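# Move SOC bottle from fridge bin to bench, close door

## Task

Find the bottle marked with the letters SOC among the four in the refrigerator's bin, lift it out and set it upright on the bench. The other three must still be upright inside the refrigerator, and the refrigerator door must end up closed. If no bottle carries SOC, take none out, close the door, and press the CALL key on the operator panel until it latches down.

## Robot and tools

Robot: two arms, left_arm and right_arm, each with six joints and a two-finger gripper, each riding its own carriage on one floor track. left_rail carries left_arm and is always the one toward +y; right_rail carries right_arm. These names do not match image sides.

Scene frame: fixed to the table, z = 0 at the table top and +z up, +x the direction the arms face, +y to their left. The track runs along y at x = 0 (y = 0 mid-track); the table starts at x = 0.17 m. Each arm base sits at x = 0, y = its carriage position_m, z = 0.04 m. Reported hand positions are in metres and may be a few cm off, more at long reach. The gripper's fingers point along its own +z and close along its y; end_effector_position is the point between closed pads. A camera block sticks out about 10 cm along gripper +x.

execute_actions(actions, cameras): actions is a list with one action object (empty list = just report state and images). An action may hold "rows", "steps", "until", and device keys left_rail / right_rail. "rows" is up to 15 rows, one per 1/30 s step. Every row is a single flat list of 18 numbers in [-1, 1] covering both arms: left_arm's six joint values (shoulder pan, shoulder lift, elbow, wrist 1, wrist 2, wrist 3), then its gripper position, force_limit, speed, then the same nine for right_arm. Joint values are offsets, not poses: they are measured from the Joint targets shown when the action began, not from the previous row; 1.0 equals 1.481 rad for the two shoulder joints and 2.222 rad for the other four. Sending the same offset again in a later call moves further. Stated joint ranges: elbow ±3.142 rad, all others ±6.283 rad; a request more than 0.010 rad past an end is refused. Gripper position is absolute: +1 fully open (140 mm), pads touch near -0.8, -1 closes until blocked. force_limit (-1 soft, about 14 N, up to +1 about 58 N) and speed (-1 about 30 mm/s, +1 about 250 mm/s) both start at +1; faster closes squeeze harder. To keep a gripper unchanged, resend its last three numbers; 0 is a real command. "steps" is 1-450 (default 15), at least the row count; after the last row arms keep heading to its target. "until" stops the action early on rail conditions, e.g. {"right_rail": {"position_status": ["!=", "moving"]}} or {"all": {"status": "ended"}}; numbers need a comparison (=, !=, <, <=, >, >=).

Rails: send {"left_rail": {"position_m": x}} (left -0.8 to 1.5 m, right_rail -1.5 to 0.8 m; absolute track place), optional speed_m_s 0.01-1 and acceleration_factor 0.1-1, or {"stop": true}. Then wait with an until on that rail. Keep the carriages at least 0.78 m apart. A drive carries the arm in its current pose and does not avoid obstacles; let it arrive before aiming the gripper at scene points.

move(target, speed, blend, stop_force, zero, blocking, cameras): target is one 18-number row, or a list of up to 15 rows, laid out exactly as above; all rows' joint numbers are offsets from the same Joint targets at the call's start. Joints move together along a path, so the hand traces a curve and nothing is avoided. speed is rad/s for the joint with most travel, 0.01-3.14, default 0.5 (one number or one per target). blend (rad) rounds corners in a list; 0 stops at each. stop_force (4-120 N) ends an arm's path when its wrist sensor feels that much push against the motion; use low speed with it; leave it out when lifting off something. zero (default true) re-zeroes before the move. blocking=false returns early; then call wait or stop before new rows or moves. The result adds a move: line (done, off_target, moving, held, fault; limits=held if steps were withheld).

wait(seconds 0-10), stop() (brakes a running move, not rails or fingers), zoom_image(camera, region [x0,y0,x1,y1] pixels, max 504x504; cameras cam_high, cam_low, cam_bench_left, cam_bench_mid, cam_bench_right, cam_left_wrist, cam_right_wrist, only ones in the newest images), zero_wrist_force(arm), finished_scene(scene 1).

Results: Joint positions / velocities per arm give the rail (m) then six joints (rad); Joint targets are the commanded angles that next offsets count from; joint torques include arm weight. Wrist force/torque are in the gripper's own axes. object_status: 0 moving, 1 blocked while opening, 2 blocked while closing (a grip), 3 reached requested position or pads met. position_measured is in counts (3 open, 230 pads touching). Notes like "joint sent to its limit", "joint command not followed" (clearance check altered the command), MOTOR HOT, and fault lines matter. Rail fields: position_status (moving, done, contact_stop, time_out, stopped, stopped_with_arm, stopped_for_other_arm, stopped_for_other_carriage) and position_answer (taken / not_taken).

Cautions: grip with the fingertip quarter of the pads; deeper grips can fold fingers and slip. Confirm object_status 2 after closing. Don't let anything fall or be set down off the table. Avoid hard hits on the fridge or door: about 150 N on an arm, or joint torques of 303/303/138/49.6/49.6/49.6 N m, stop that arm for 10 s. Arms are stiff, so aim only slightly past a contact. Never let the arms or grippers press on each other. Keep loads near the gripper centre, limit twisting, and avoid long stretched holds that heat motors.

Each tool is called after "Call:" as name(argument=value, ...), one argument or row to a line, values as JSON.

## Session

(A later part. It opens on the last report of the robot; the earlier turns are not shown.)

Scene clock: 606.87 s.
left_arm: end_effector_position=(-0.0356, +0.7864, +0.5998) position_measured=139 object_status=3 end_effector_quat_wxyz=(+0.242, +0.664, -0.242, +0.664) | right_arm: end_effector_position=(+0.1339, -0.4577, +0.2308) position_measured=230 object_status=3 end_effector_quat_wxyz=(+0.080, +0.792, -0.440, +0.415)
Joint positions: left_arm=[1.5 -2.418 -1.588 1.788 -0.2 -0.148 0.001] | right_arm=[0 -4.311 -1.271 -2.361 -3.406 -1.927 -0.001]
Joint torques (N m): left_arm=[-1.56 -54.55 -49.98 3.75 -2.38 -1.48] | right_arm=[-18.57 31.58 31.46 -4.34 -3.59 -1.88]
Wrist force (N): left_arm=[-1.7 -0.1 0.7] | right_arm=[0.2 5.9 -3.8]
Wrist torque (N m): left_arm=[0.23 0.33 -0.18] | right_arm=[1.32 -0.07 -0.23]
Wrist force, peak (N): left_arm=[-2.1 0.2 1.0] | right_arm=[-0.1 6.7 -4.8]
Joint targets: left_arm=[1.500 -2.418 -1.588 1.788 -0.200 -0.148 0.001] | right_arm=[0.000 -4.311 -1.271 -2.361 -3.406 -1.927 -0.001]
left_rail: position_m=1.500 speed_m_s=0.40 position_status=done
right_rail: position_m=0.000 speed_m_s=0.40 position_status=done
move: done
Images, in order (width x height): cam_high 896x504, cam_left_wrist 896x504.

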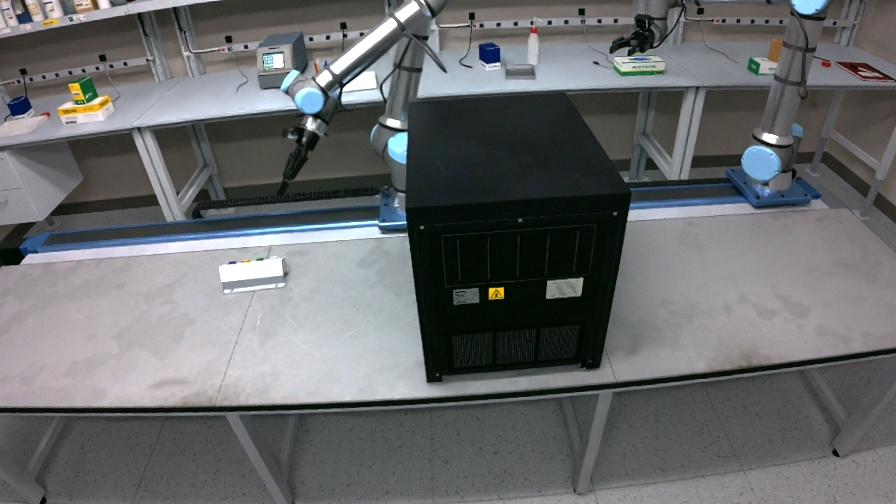

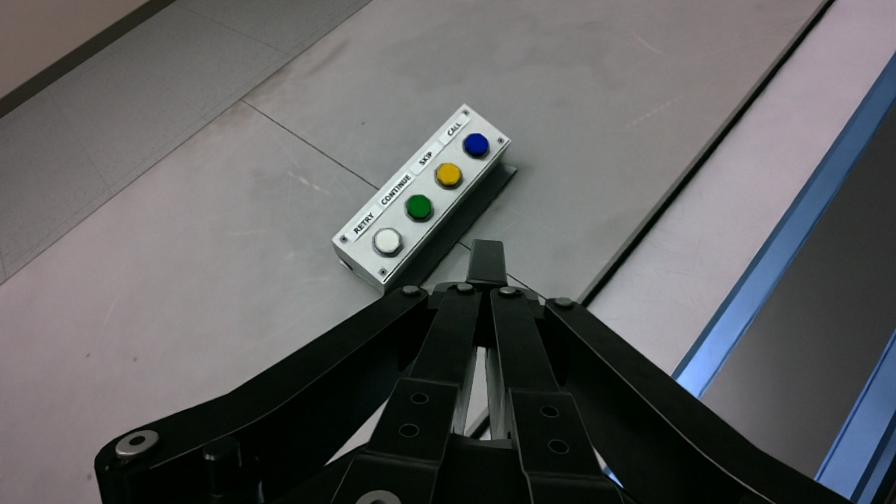

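Call:
move(
  target=[0,0,0,0,0,0,-0.08,0.5,-1,-0.0425,-0.338,0.1566,-0.0783,-0.0738,0,-1,-1,-1],
  speed=0.3,
  cameras=["cam_bench_right","cam_left_wrist","cam_bench_mid"],
)

Call:
zoom_image(
  camera="cam_bench_right",
  region=[540, 320, 740, 440],
)

Call:
zoom_image(
  camera="cam_left_wrist",
  region=[350, 50, 600, 300],
)

Scene clock: 619.37 s.
left_arm: end_effector_position=(-0.0356, +0.7864, +0.5998) position_measured=139 object_status=3 end_effector_quat_wxyz=(+0.242, +0.664, -0.242, +0.664) | right_arm: end_effector_position=(+0.1986, -0.5795, +0.1611) position_measured=230 object_status=3 end_effector_quat_wxyz=(-0.068, +0.801, -0.491, +0.335)
Joint positions: left_arm=[1.5 -2.418 -1.588 1.788 -0.2 -0.148 0.001] | right_arm=[0 -4.374 -1.772 -2.013 -3.58 -2.091 -0.001]
Joint torques (N m): left_arm=[-0.4 -50.97 -48.63 3.84 -3.17 -1.78] | right_arm=[-18.75 42.2 40.5 -5.9 -4.5 -2.23]
Wrist force (N): left_arm=[-1.4 -0.4 0.7] | right_arm=[0.3 6.3 -2.8]
Wrist torque (N m): left_arm=[0.17 0.28 -0.18] | right_arm=[1.47 -0.11 -0.14]
Wrist force, peak (N): left_arm=[-2.2 0.0 0.7] | right_arm=[1.0 7.3 -2.3]
Joint targets: left_arm=[1.500 -2.418 -1.588 1.788 -0.200 -0.148 0.001] | right_arm=[0.000 -4.374 -1.772 -2.013 -3.580 -2.091 -0.001]
left_rail: position_m=1.500 speed_m_s=0.40 position_status=done
right_rail: position_m=0.000 speed_m_s=0.40 position_status=done
move: done
Images, in order (width x height): cam_bench_mid 896x504, cam_bench_right 896x504, cam_left_wrist 896x504.

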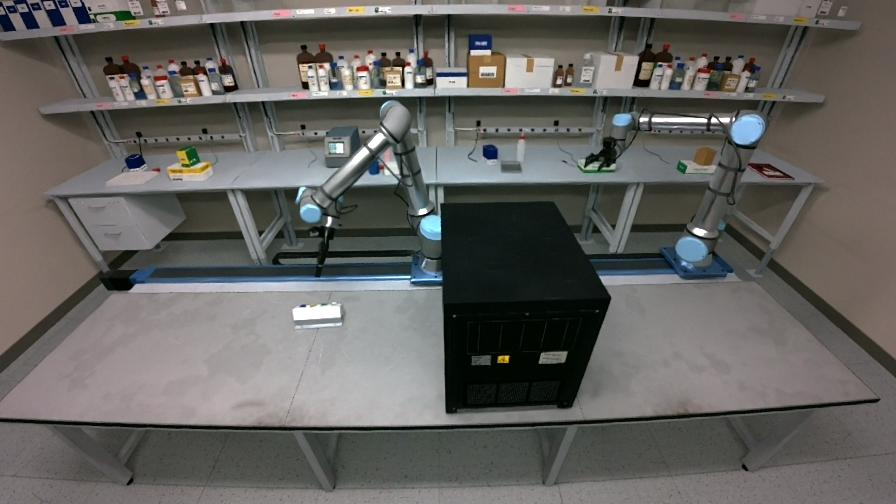

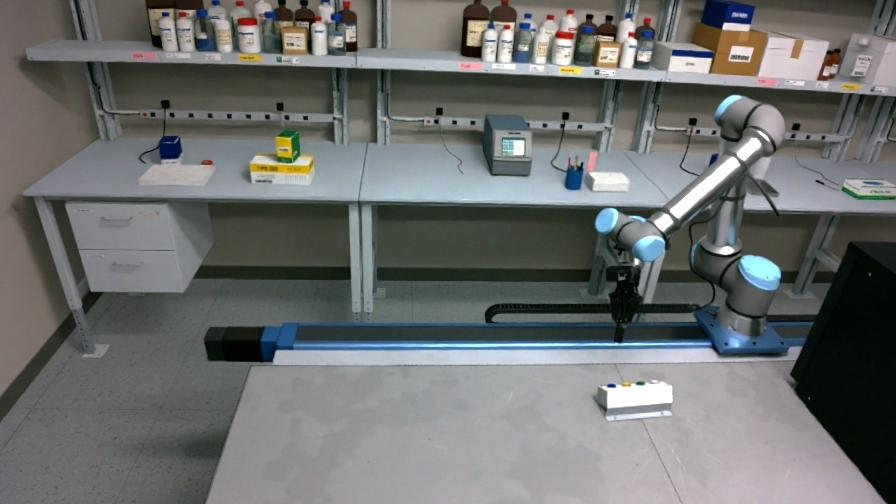

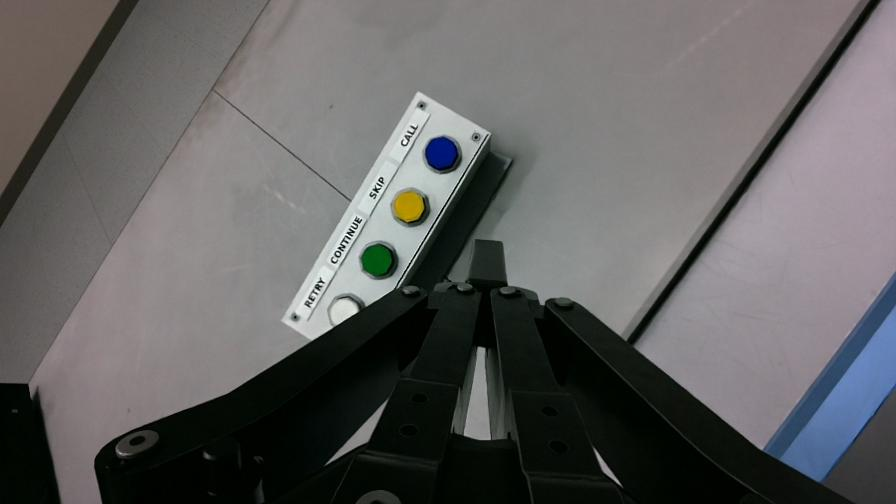

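Scaled by 2.520 from the camera's 896x504 image, which has a finer 1280x720 frame.

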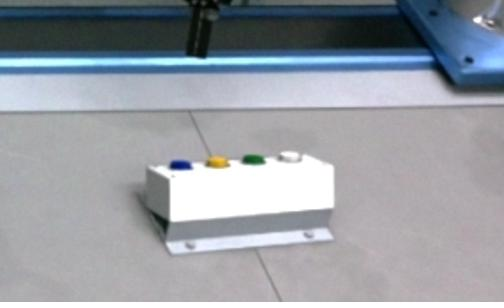

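Scaled by 2.016 from the camera's 896x504 image, which has a finer 1280x720 frame.

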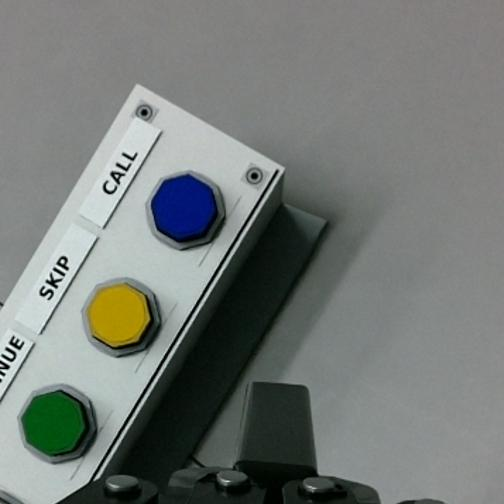

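Call:
move(
  target=[0,0,0,0,0,0,-0.08,0.5,-1,0.0673,-0.0583,0.0546,-0.045,0.0297,0,-1,-1,-1],
  speed=0.1,
  cameras=["cam_bench_right","cam_left_wrist"],
)

Call:
zoom_image(
  camera="cam_bench_right",
  region=[540, 320, 740, 440],
)

Scene clock: 636.43 s.
left_arm: end_effector_position=(-0.0356, +0.7864, +0.5998) position_measured=139 object_status=3 end_effector_quat_wxyz=(+0.242, +0.664, -0.242, +0.664) | right_arm: end_effector_position=(+0.2569, -0.6076, +0.1534) position_measured=230 object_status=3 end_effector_quat_wxyz=(-0.076, +0.829, -0.471, +0.291)
Joint positions: left_arm=[1.5 -2.418 -1.588 1.788 -0.2 -0.148 0.001] | right_arm=[0 -4.275 -1.858 -1.892 -3.68 -2.025 -0.001]
Joint torques (N m): left_arm=[3.68 -49.13 -48.95 4 -2.81 -2.01] | right_arm=[17.67 49.49 42.99 -6.48 1.39 -1.87]
Wrist force (N): left_arm=[-1.7 -0.1 0.5] | right_arm=[0.3 6.3 -3.2]
Wrist torque (N m): left_arm=[0.24 0.34 -0.18] | right_arm=[1.49 -0.11 -0.28]
Wrist force, peak (N): left_arm=[-2.1 0.0 0.8] | right_arm=[0.0 7.1 -3.5]
Joint targets: left_arm=[1.500 -2.418 -1.588 1.788 -0.200 -0.148 0.001] | right_arm=[0.000 -4.275 -1.858 -1.892 -3.680 -2.025 -0.001]
left_rail: position_m=1.500 speed_m_s=0.40 position_status=done
right_rail: position_m=0.000 speed_m_s=0.40 position_status=done
move: done
Images, in order (width x height): cam_bench_right 896x504, cam_left_wrist 896x504.

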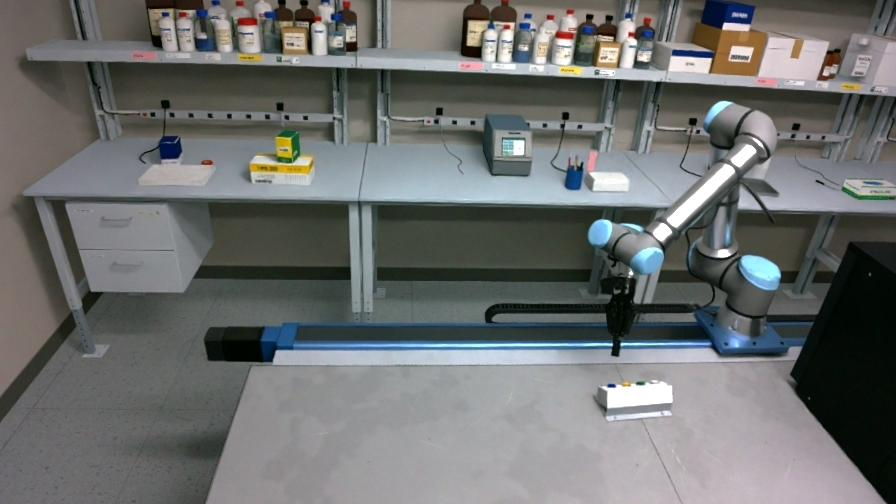

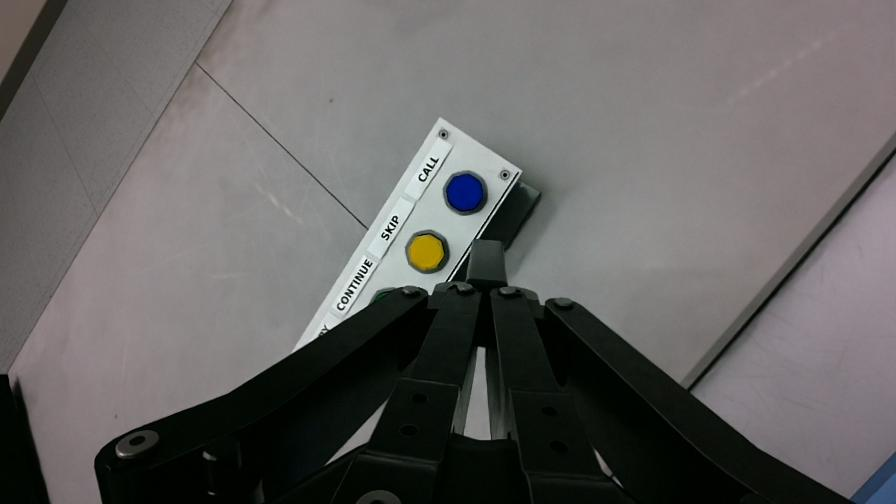

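Scaled by 2.520 from the camera's 896x504 image, which has a finer 1280x720 frame.

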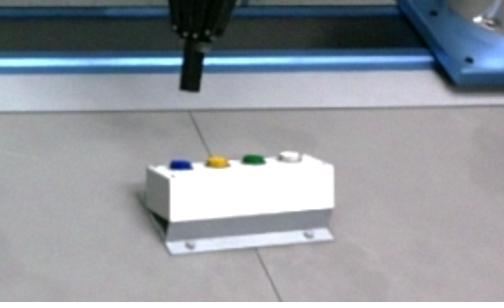

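Call:
move(
  target=[0,0,0,0,0,0,-0.08,0.5,-1,0.0193,-0.0149,0.0131,0.0023,0.0052,0,-1,-1,-1],
  speed=0.03,
  stop_force=15,
  cameras=["cam_bench_right","cam_left_wrist"],
)

Call:
zoom_image(
  camera="cam_bench_right",
  region=[540, 320, 740, 440],
)

Scene clock: 644.53 s.
left_arm: end_effector_position=(-0.0356, +0.7864, +0.5998) position_measured=139 object_status=3 end_effector_quat_wxyz=(+0.242, +0.664, -0.242, +0.664) | right_arm: end_effector_position=(+0.2802, -0.6194, +0.1513) position_measured=230 object_status=3 end_effector_quat_wxyz=(-0.072, +0.836, -0.459, +0.292)
Joint positions: left_arm=[1.5 -2.418 -1.588 1.788 -0.2 -0.148 0.001] | right_arm=[0 -4.246 -1.881 -1.862 -3.675 -2.014 -0.001]
Joint torques (N m): left_arm=[0.18 -48.78 -48.58 3.88 -3.03 -2.06] | right_arm=[17.4 52.66 42.8 -0.16 1.5 -2.17]
Wrist force (N): left_arm=[-1.9 -0.1 0.3] | right_arm=[0.5 6.0 -2.8]
Wrist torque (N m): left_arm=[0.23 0.37 -0.18] | right_arm=[1.41 -0.14 -0.29]
Wrist force, peak (N): left_arm=[-2.2 0.0 0.7] | right_arm=[0.1 6.6 -3.5]
Joint targets: left_arm=[1.500 -2.418 -1.588 1.788 -0.200 -0.148 0.001] | right_arm=[0.000 -4.246 -1.881 -1.862 -3.675 -2.014 -0.001]
left_rail: position_m=1.500 speed_m_s=0.40 position_status=done
right_rail: position_m=0.000 speed_m_s=0.40 position_status=done
move: done
Images, in order (width x height): cam_bench_right 896x504, cam_left_wrist 896x504.

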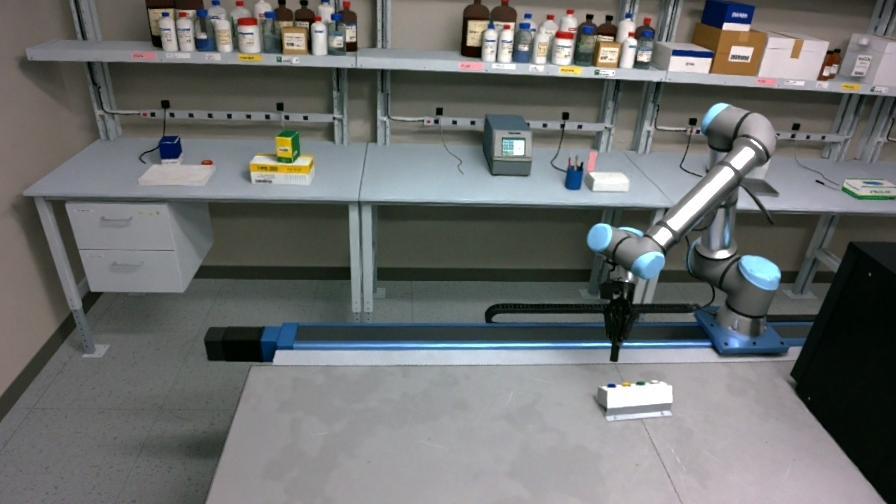

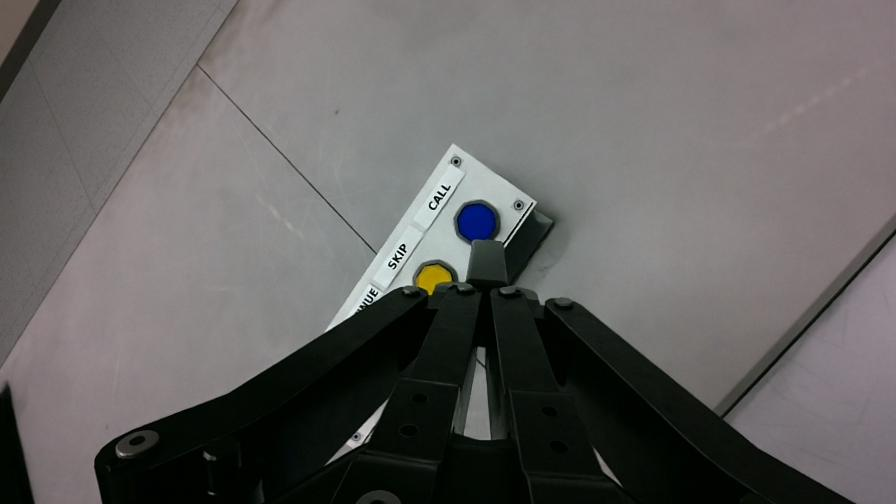

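Scaled by 2.520 from the camera's 896x504 image, which has a finer 1280x720 frame.

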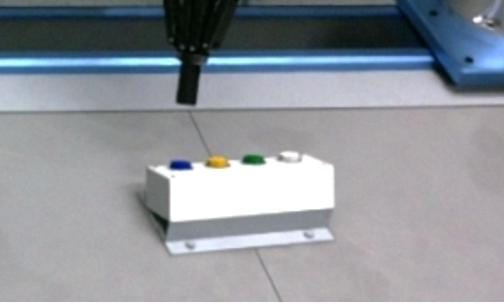

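Call:
move(
  target=[0,0,0,0,0,0,-0.08,0.5,-1,0.0236,-0.0333,-0.0023,0.0311,0.0071,0,-1,-1,-1],
  speed=0.03,
  stop_force=10,
  cameras=["cam_bench_right","cam_left_wrist"],
)

Call:
zoom_image(
  camera="cam_bench_right",
  region=[540, 320, 740, 440],
)

Call:
zoom_image(
  camera="cam_left_wrist",
  region=[400, 150, 580, 300],
)

Scene clock: 654.00 s.
left_arm: end_effector_position=(-0.0356, +0.7864, +0.5998) position_measured=139 object_status=3 end_effector_quat_wxyz=(+0.242, +0.664, -0.242, +0.664) | right_arm: end_effector_position=(+0.3051, -0.6257, +0.1146) position_measured=230 object_status=3 end_effector_quat_wxyz=(-0.066, +0.844, -0.445, +0.293)
Joint positions: left_arm=[1.5 -2.418 -1.588 1.788 -0.2 -0.148 0.001] | right_arm=[0 -4.211 -1.93 -1.868 -3.606 -1.998 -0.001]
Joint torques (N m): left_arm=[2.39 -48.42 -48.48 3.98 -3.11 -1.94] | right_arm=[17.41 55.59 25.17 -0.27 1.65 -2.37]
Wrist force (N): left_arm=[-1.5 0.0 0.5] | right_arm=[0.4 5.6 -2.8]
Wrist torque (N m): left_arm=[0.25 0.29 -0.18] | right_arm=[1.20 -0.18 -0.21]
Wrist force, peak (N): left_arm=[-2.2 0.3 0.7] | right_arm=[0.2 6.4 -3.5]
Joint targets: left_arm=[1.500 -2.418 -1.588 1.788 -0.200 -0.148 0.001] | right_arm=[0.000 -4.211 -1.930 -1.868 -3.606 -1.998 -0.001]
left_rail: position_m=1.500 speed_m_s=0.40 position_status=done
right_rail: position_m=0.000 speed_m_s=0.40 position_status=done
move: done
Images, in order (width x height): cam_bench_right 896x504, cam_left_wrist 896x504.

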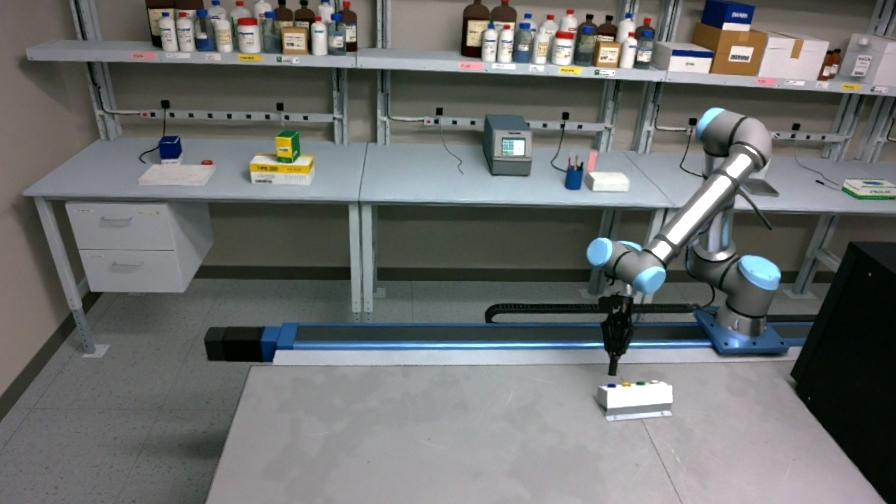

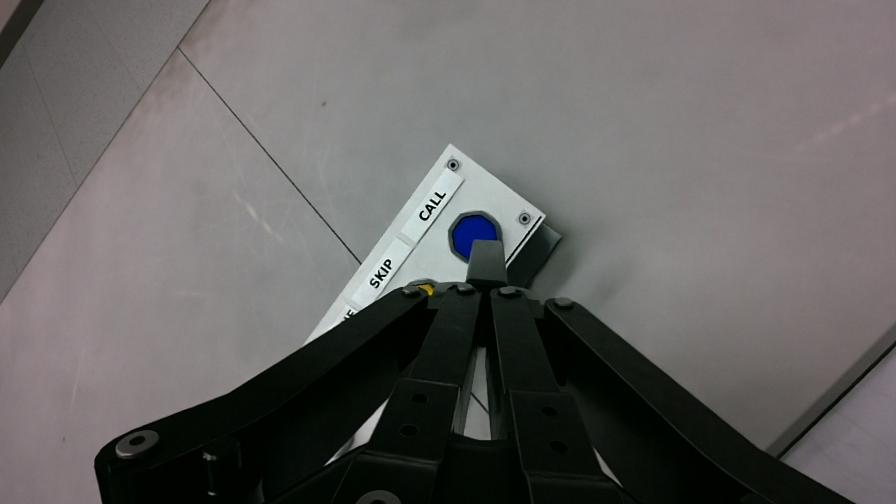

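Scaled by 2.520 from the camera's 896x504 image, which has a finer 1280x720 frame.

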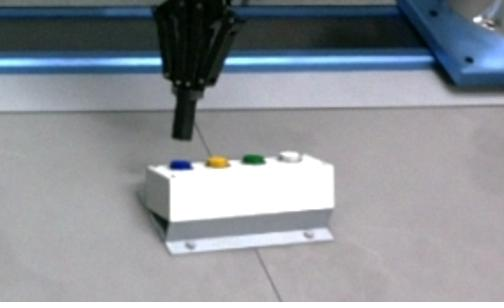

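Scaled by 2.800 from the camera's 896x504 image, which has a finer 1280x720 frame.

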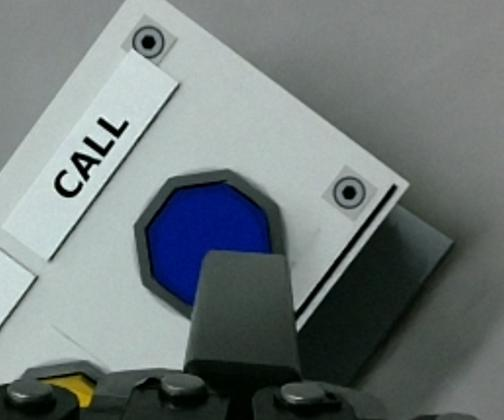

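Call:
move(
  target=[0,0,0,0,0,0,-0.08,0.5,-1,0.0113,-0.0024,-0.0061,0.0112,0.0032,0,-1,-1,-1],
  speed=0.02,
  stop_force=10,
  cameras=["cam_bench_right","cam_left_wrist"],
)

Call:
zoom_image(
  camera="cam_bench_right",
  region=[540, 320, 740, 440],
)

Call:
zoom_image(
  camera="cam_left_wrist",
  region=[400, 150, 580, 300],
)

Scene clock: 661.57 s.
left_arm: end_effector_position=(-0.0356, +0.7864, +0.5998) position_measured=139 object_status=3 end_effector_quat_wxyz=(+0.242, +0.664, -0.242, +0.664) | right_arm: end_effector_position=(+0.3131, -0.6207, +0.1054) position_measured=230 object_status=3 end_effector_quat_wxyz=(-0.064, +0.847, -0.437, +0.294)
Joint positions: left_arm=[1.5 -2.418 -1.588 1.788 -0.2 -0.148 0.001] | right_arm=[0 -4.194 -1.933 -1.881 -3.581 -1.991 -0.001]
Joint torques (N m): left_arm=[4.74 -43.23 -48.22 3.67 -2.77 -2.17] | right_arm=[17.72 54.83 25.34 -0.03 1.61 -2.39]
Wrist force (N): left_arm=[-1.4 0.3 0.6] | right_arm=[0.5 5.9 -3.0]
Wrist torque (N m): left_arm=[0.31 0.29 -0.18] | right_arm=[1.33 -0.18 -0.19]
Wrist force, peak (N): left_arm=[-2.2 0.2 0.6] | right_arm=[0.2 6.2 -2.9]
Joint targets: left_arm=[1.500 -2.418 -1.588 1.788 -0.200 -0.148 0.001] | right_arm=[0.000 -4.194 -1.933 -1.881 -3.581 -1.991 -0.001]
left_rail: position_m=1.500 speed_m_s=0.40 position_status=done
right_rail: position_m=0.000 speed_m_s=0.40 position_status=done
move: done
Images, in order (width x height): cam_bench_right 896x504, cam_left_wrist 896x504.

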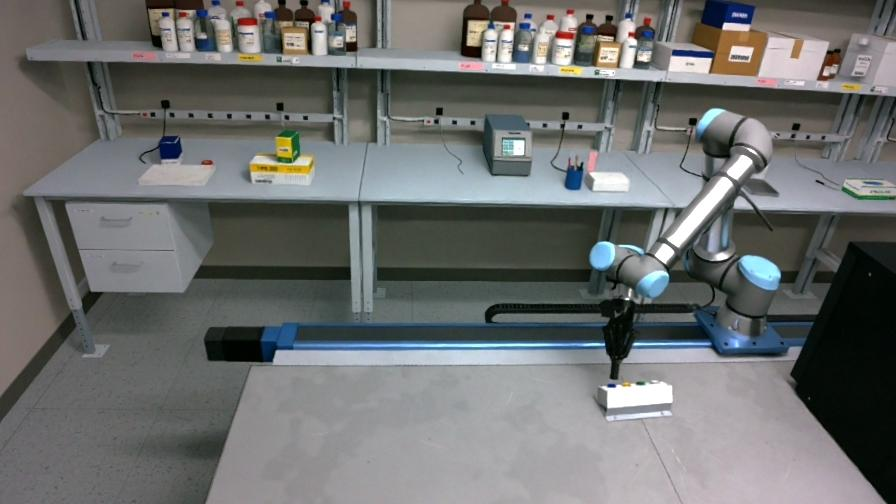

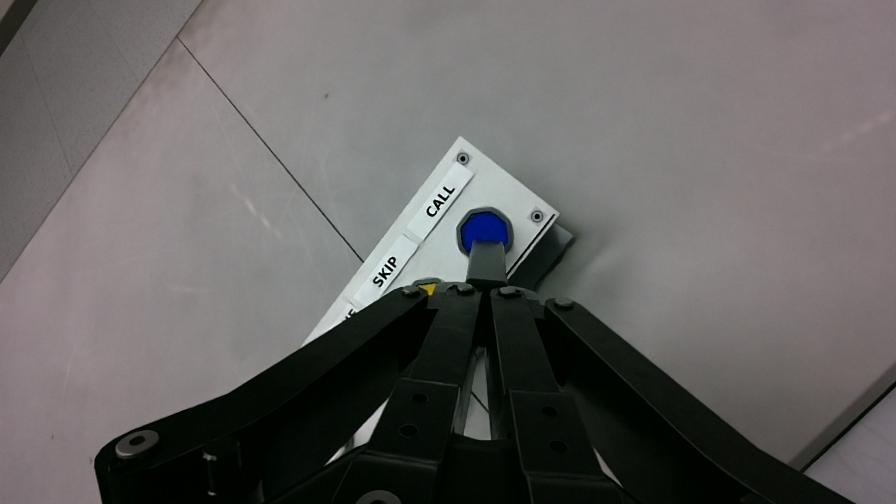

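Scaled by 2.520 from the camera's 896x504 image, which has a finer 1280x720 frame.

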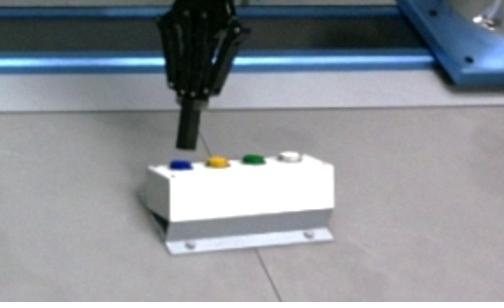

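Scaled by 2.800 from the camera's 896x504 image, which has a finer 1280x720 frame.

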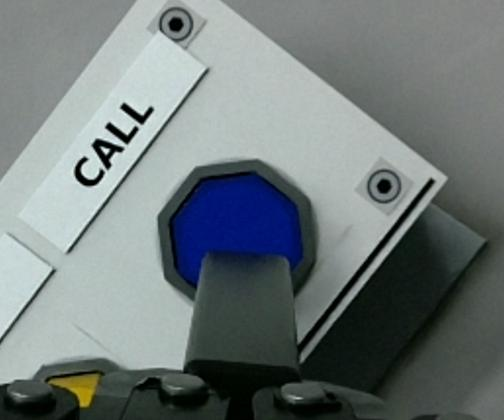

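Call:
move(
  target=[0,0,0,0,0,0,-0.08,0.5,-1,0.0136,-0.0261,0.005,0.0154,0.0042,0,-1,-1,-1],
  speed=0.015,
  stop_force=40,
  cameras=["cam_bench_right","cam_left_wrist"],
)

Call:
zoom_image(
  camera="cam_bench_right",
  region=[540, 320, 740, 440],
)

Call:
zoom_image(
  camera="cam_left_wrist",
  region=[400, 150, 580, 300],
)

Scene clock: 669.20 s.
left_arm: end_effector_position=(-0.0356, +0.7864, +0.5998) position_measured=139 object_status=3 end_effector_quat_wxyz=(+0.242, +0.664, -0.242, +0.664) | right_arm: end_effector_position=(+0.3248, -0.6260, +0.0908) position_measured=230 object_status=3 end_effector_quat_wxyz=(-0.062, +0.850, -0.432, +0.294)
Joint positions: left_arm=[1.5 -2.418 -1.588 1.788 -0.2 -0.148 0.001] | right_arm=[0 -4.181 -1.959 -1.874 -3.558 -1.985 -0.001]
Joint torques (N m): left_arm=[2.18 -41.13 -47.61 4.06 -3.17 -2.2] | right_arm=[-7.05 68.99 26.08 1.74 -3.98 -2.05]
Wrist force (N): left_arm=[-1.7 0.0 0.9] | right_arm=[-6.1 6.3 -43.0]
Wrist torque (N m): left_arm=[0.25 0.34 -0.18] | right_arm=[1.60 -0.59 -0.23]
Wrist force, peak (N): left_arm=[-2.1 0.1 0.8] | right_arm=[-7.3 5.0 -60.7]
Joint targets: left_arm=[1.500 -2.418 -1.588 1.788 -0.200 -0.148 0.001] | right_arm=[0.000 -4.181 -1.959 -1.874 -3.558 -1.985 -0.001]
left_rail: position_m=1.500 speed_m_s=0.40 position_status=done
right_rail: position_m=0.000 speed_m_s=0.40 position_status=done
move: contact (right_arm); right_arm: the shoulder lift is farthest, 0.012 rad from its target
Images, in order (width x height): cam_bench_right 896x504, cam_left_wrist 896x504.

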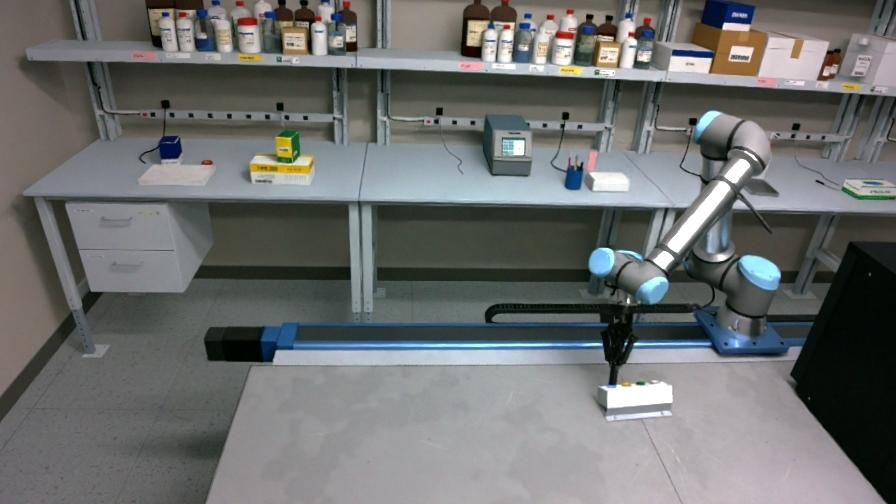

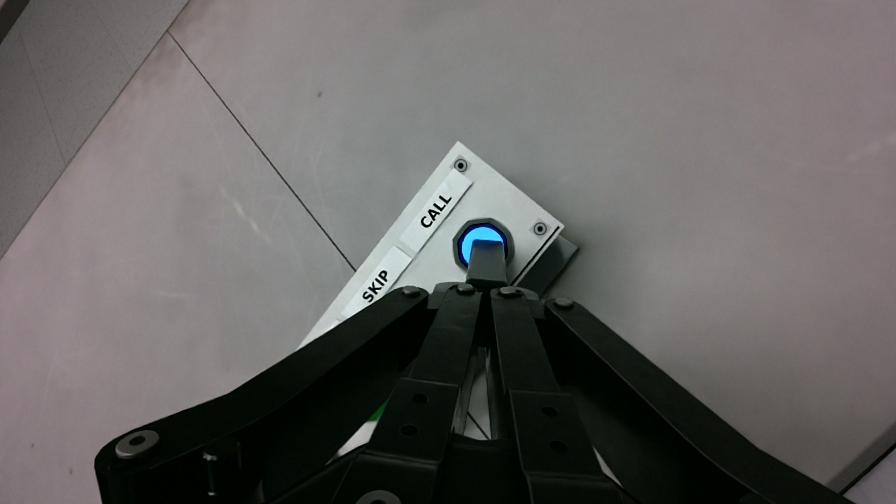

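Scaled by 2.520 from the camera's 896x504 image, which has a finer 1280x720 frame.

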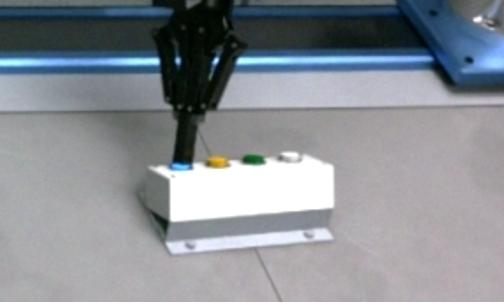

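Scaled by 2.800 from the camera's 896x504 image, which has a finer 1280x720 frame.

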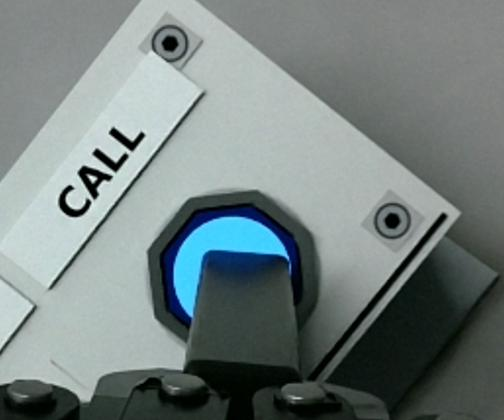

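Call:
move(
  target=[
    [0,0,0,0,0,0,-0.08,0.5,-1,-0.0088,0.0176,-0.0032,-0.0104,-0.0027,0,-1,-1,-1],
    [0,0,0,0,0,0,-0.08,0.5,-1,-0.0439,0.0527,0.0054,-0.0527,-0.0131,0,-1,-1,-1],
  ],
  speed=[0.02,0.08],
  blend=[0.005,0],
  cameras=["cam_bench_right","cam_left_wrist","cam_bench_left"],
)

Call:
zoom_image(
  camera="cam_left_wrist",
  region=[350, 120, 600, 300],
)

Call:
zoom_image(
  camera="cam_bench_right",
  region=[540, 320, 740, 440],
)

Scene clock: 674.57 s.
left_arm: end_effector_position=(-0.0356, +0.7864, +0.5998) position_measured=139 object_status=3 end_effector_quat_wxyz=(+0.242, +0.664, -0.242, +0.664) | right_arm: end_effector_position=(+0.2806, -0.6197, +0.1510) position_measured=230 object_status=3 end_effector_quat_wxyz=(-0.072, +0.836, -0.459, +0.292)
Joint positions: left_arm=[1.5 -2.418 -1.588 1.788 -0.2 -0.148 0.001] | right_arm=[0 -4.246 -1.881 -1.862 -3.675 -2.014 -0.001]
Joint torques (N m): left_arm=[5.42 -42.95 -47.14 4.17 -2.57 -1.7] | right_arm=[-18.66 83.92 42.31 -6.11 -4.44 -2.11]
Wrist force (N): left_arm=[-1.7 -0.1 0.7] | right_arm=[0.5 6.5 -3.1]
Wrist torque (N m): left_arm=[0.23 0.35 -0.18] | right_arm=[1.53 -0.14 -0.29]
Wrist force, peak (N): left_arm=[-2.1 0.1 0.8] | right_arm=[-6.3 6.1 -43.0]
Joint targets: left_arm=[1.500 -2.418 -1.588 1.788 -0.200 -0.148 0.001] | right_arm=[0.000 -4.246 -1.881 -1.862 -3.676 -2.014 -0.001]
left_rail: position_m=1.500 speed_m_s=0.40 position_status=done
right_rail: position_m=0.000 speed_m_s=0.40 position_status=done
move: done
Images, in order (width x height): cam_bench_left 896x504, cam_bench_right 896x504, cam_left_wrist 896x504.

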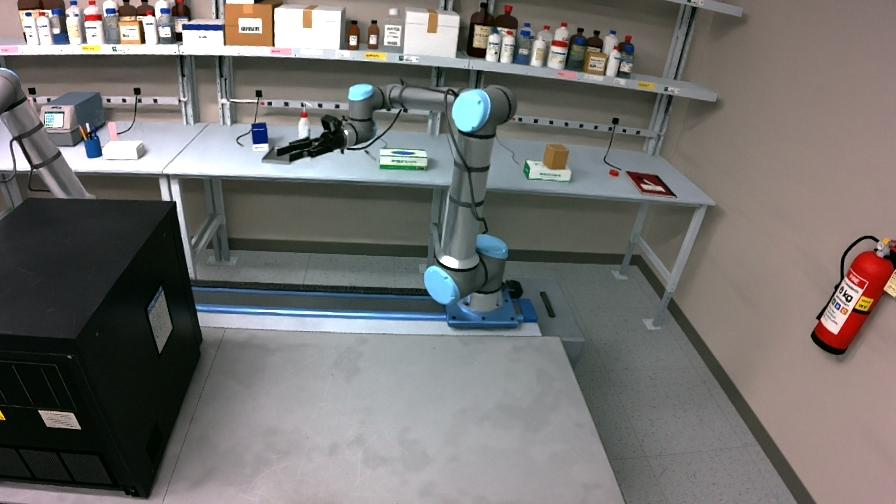

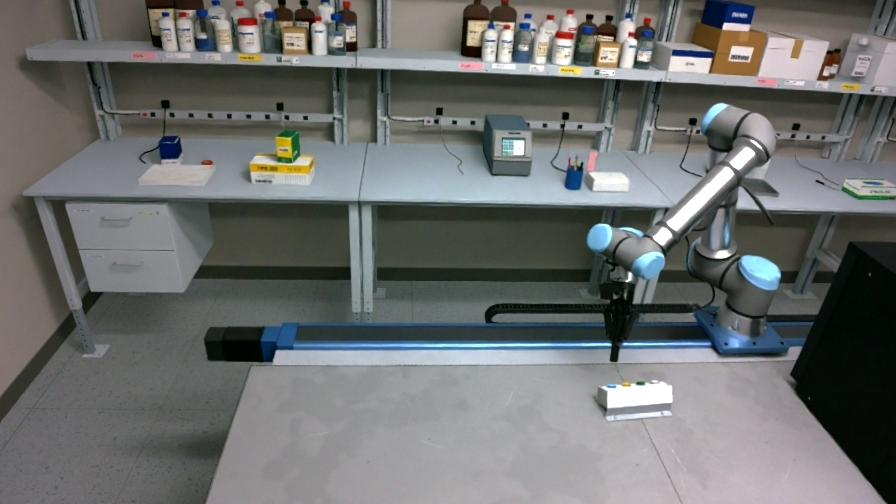

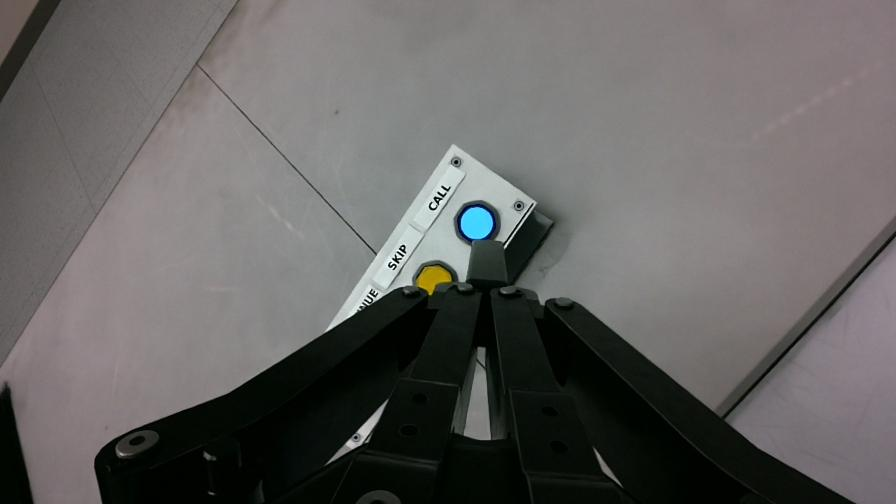

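Scaled by 2.016 from the camera's 896x504 image, which has a finer 1280x720 frame.

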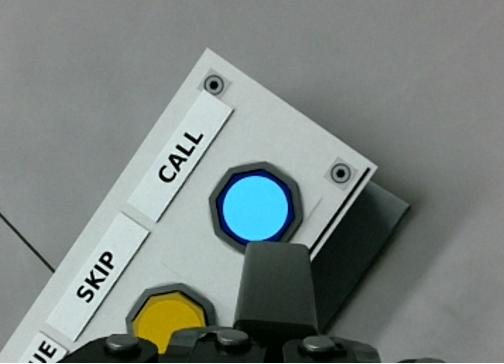

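Scaled by 2.520 from the camera's 896x504 image, which has a finer 1280x720 frame.

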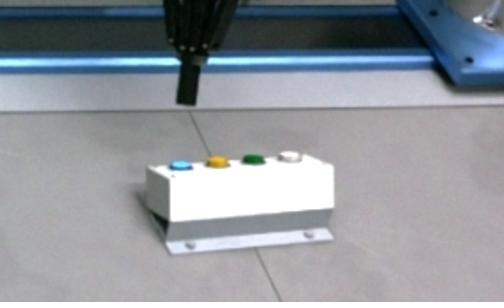

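CALL stayed in and is lit, and the door is shut.

Call:
finished_scene(
)

The scene is finished: the task was done.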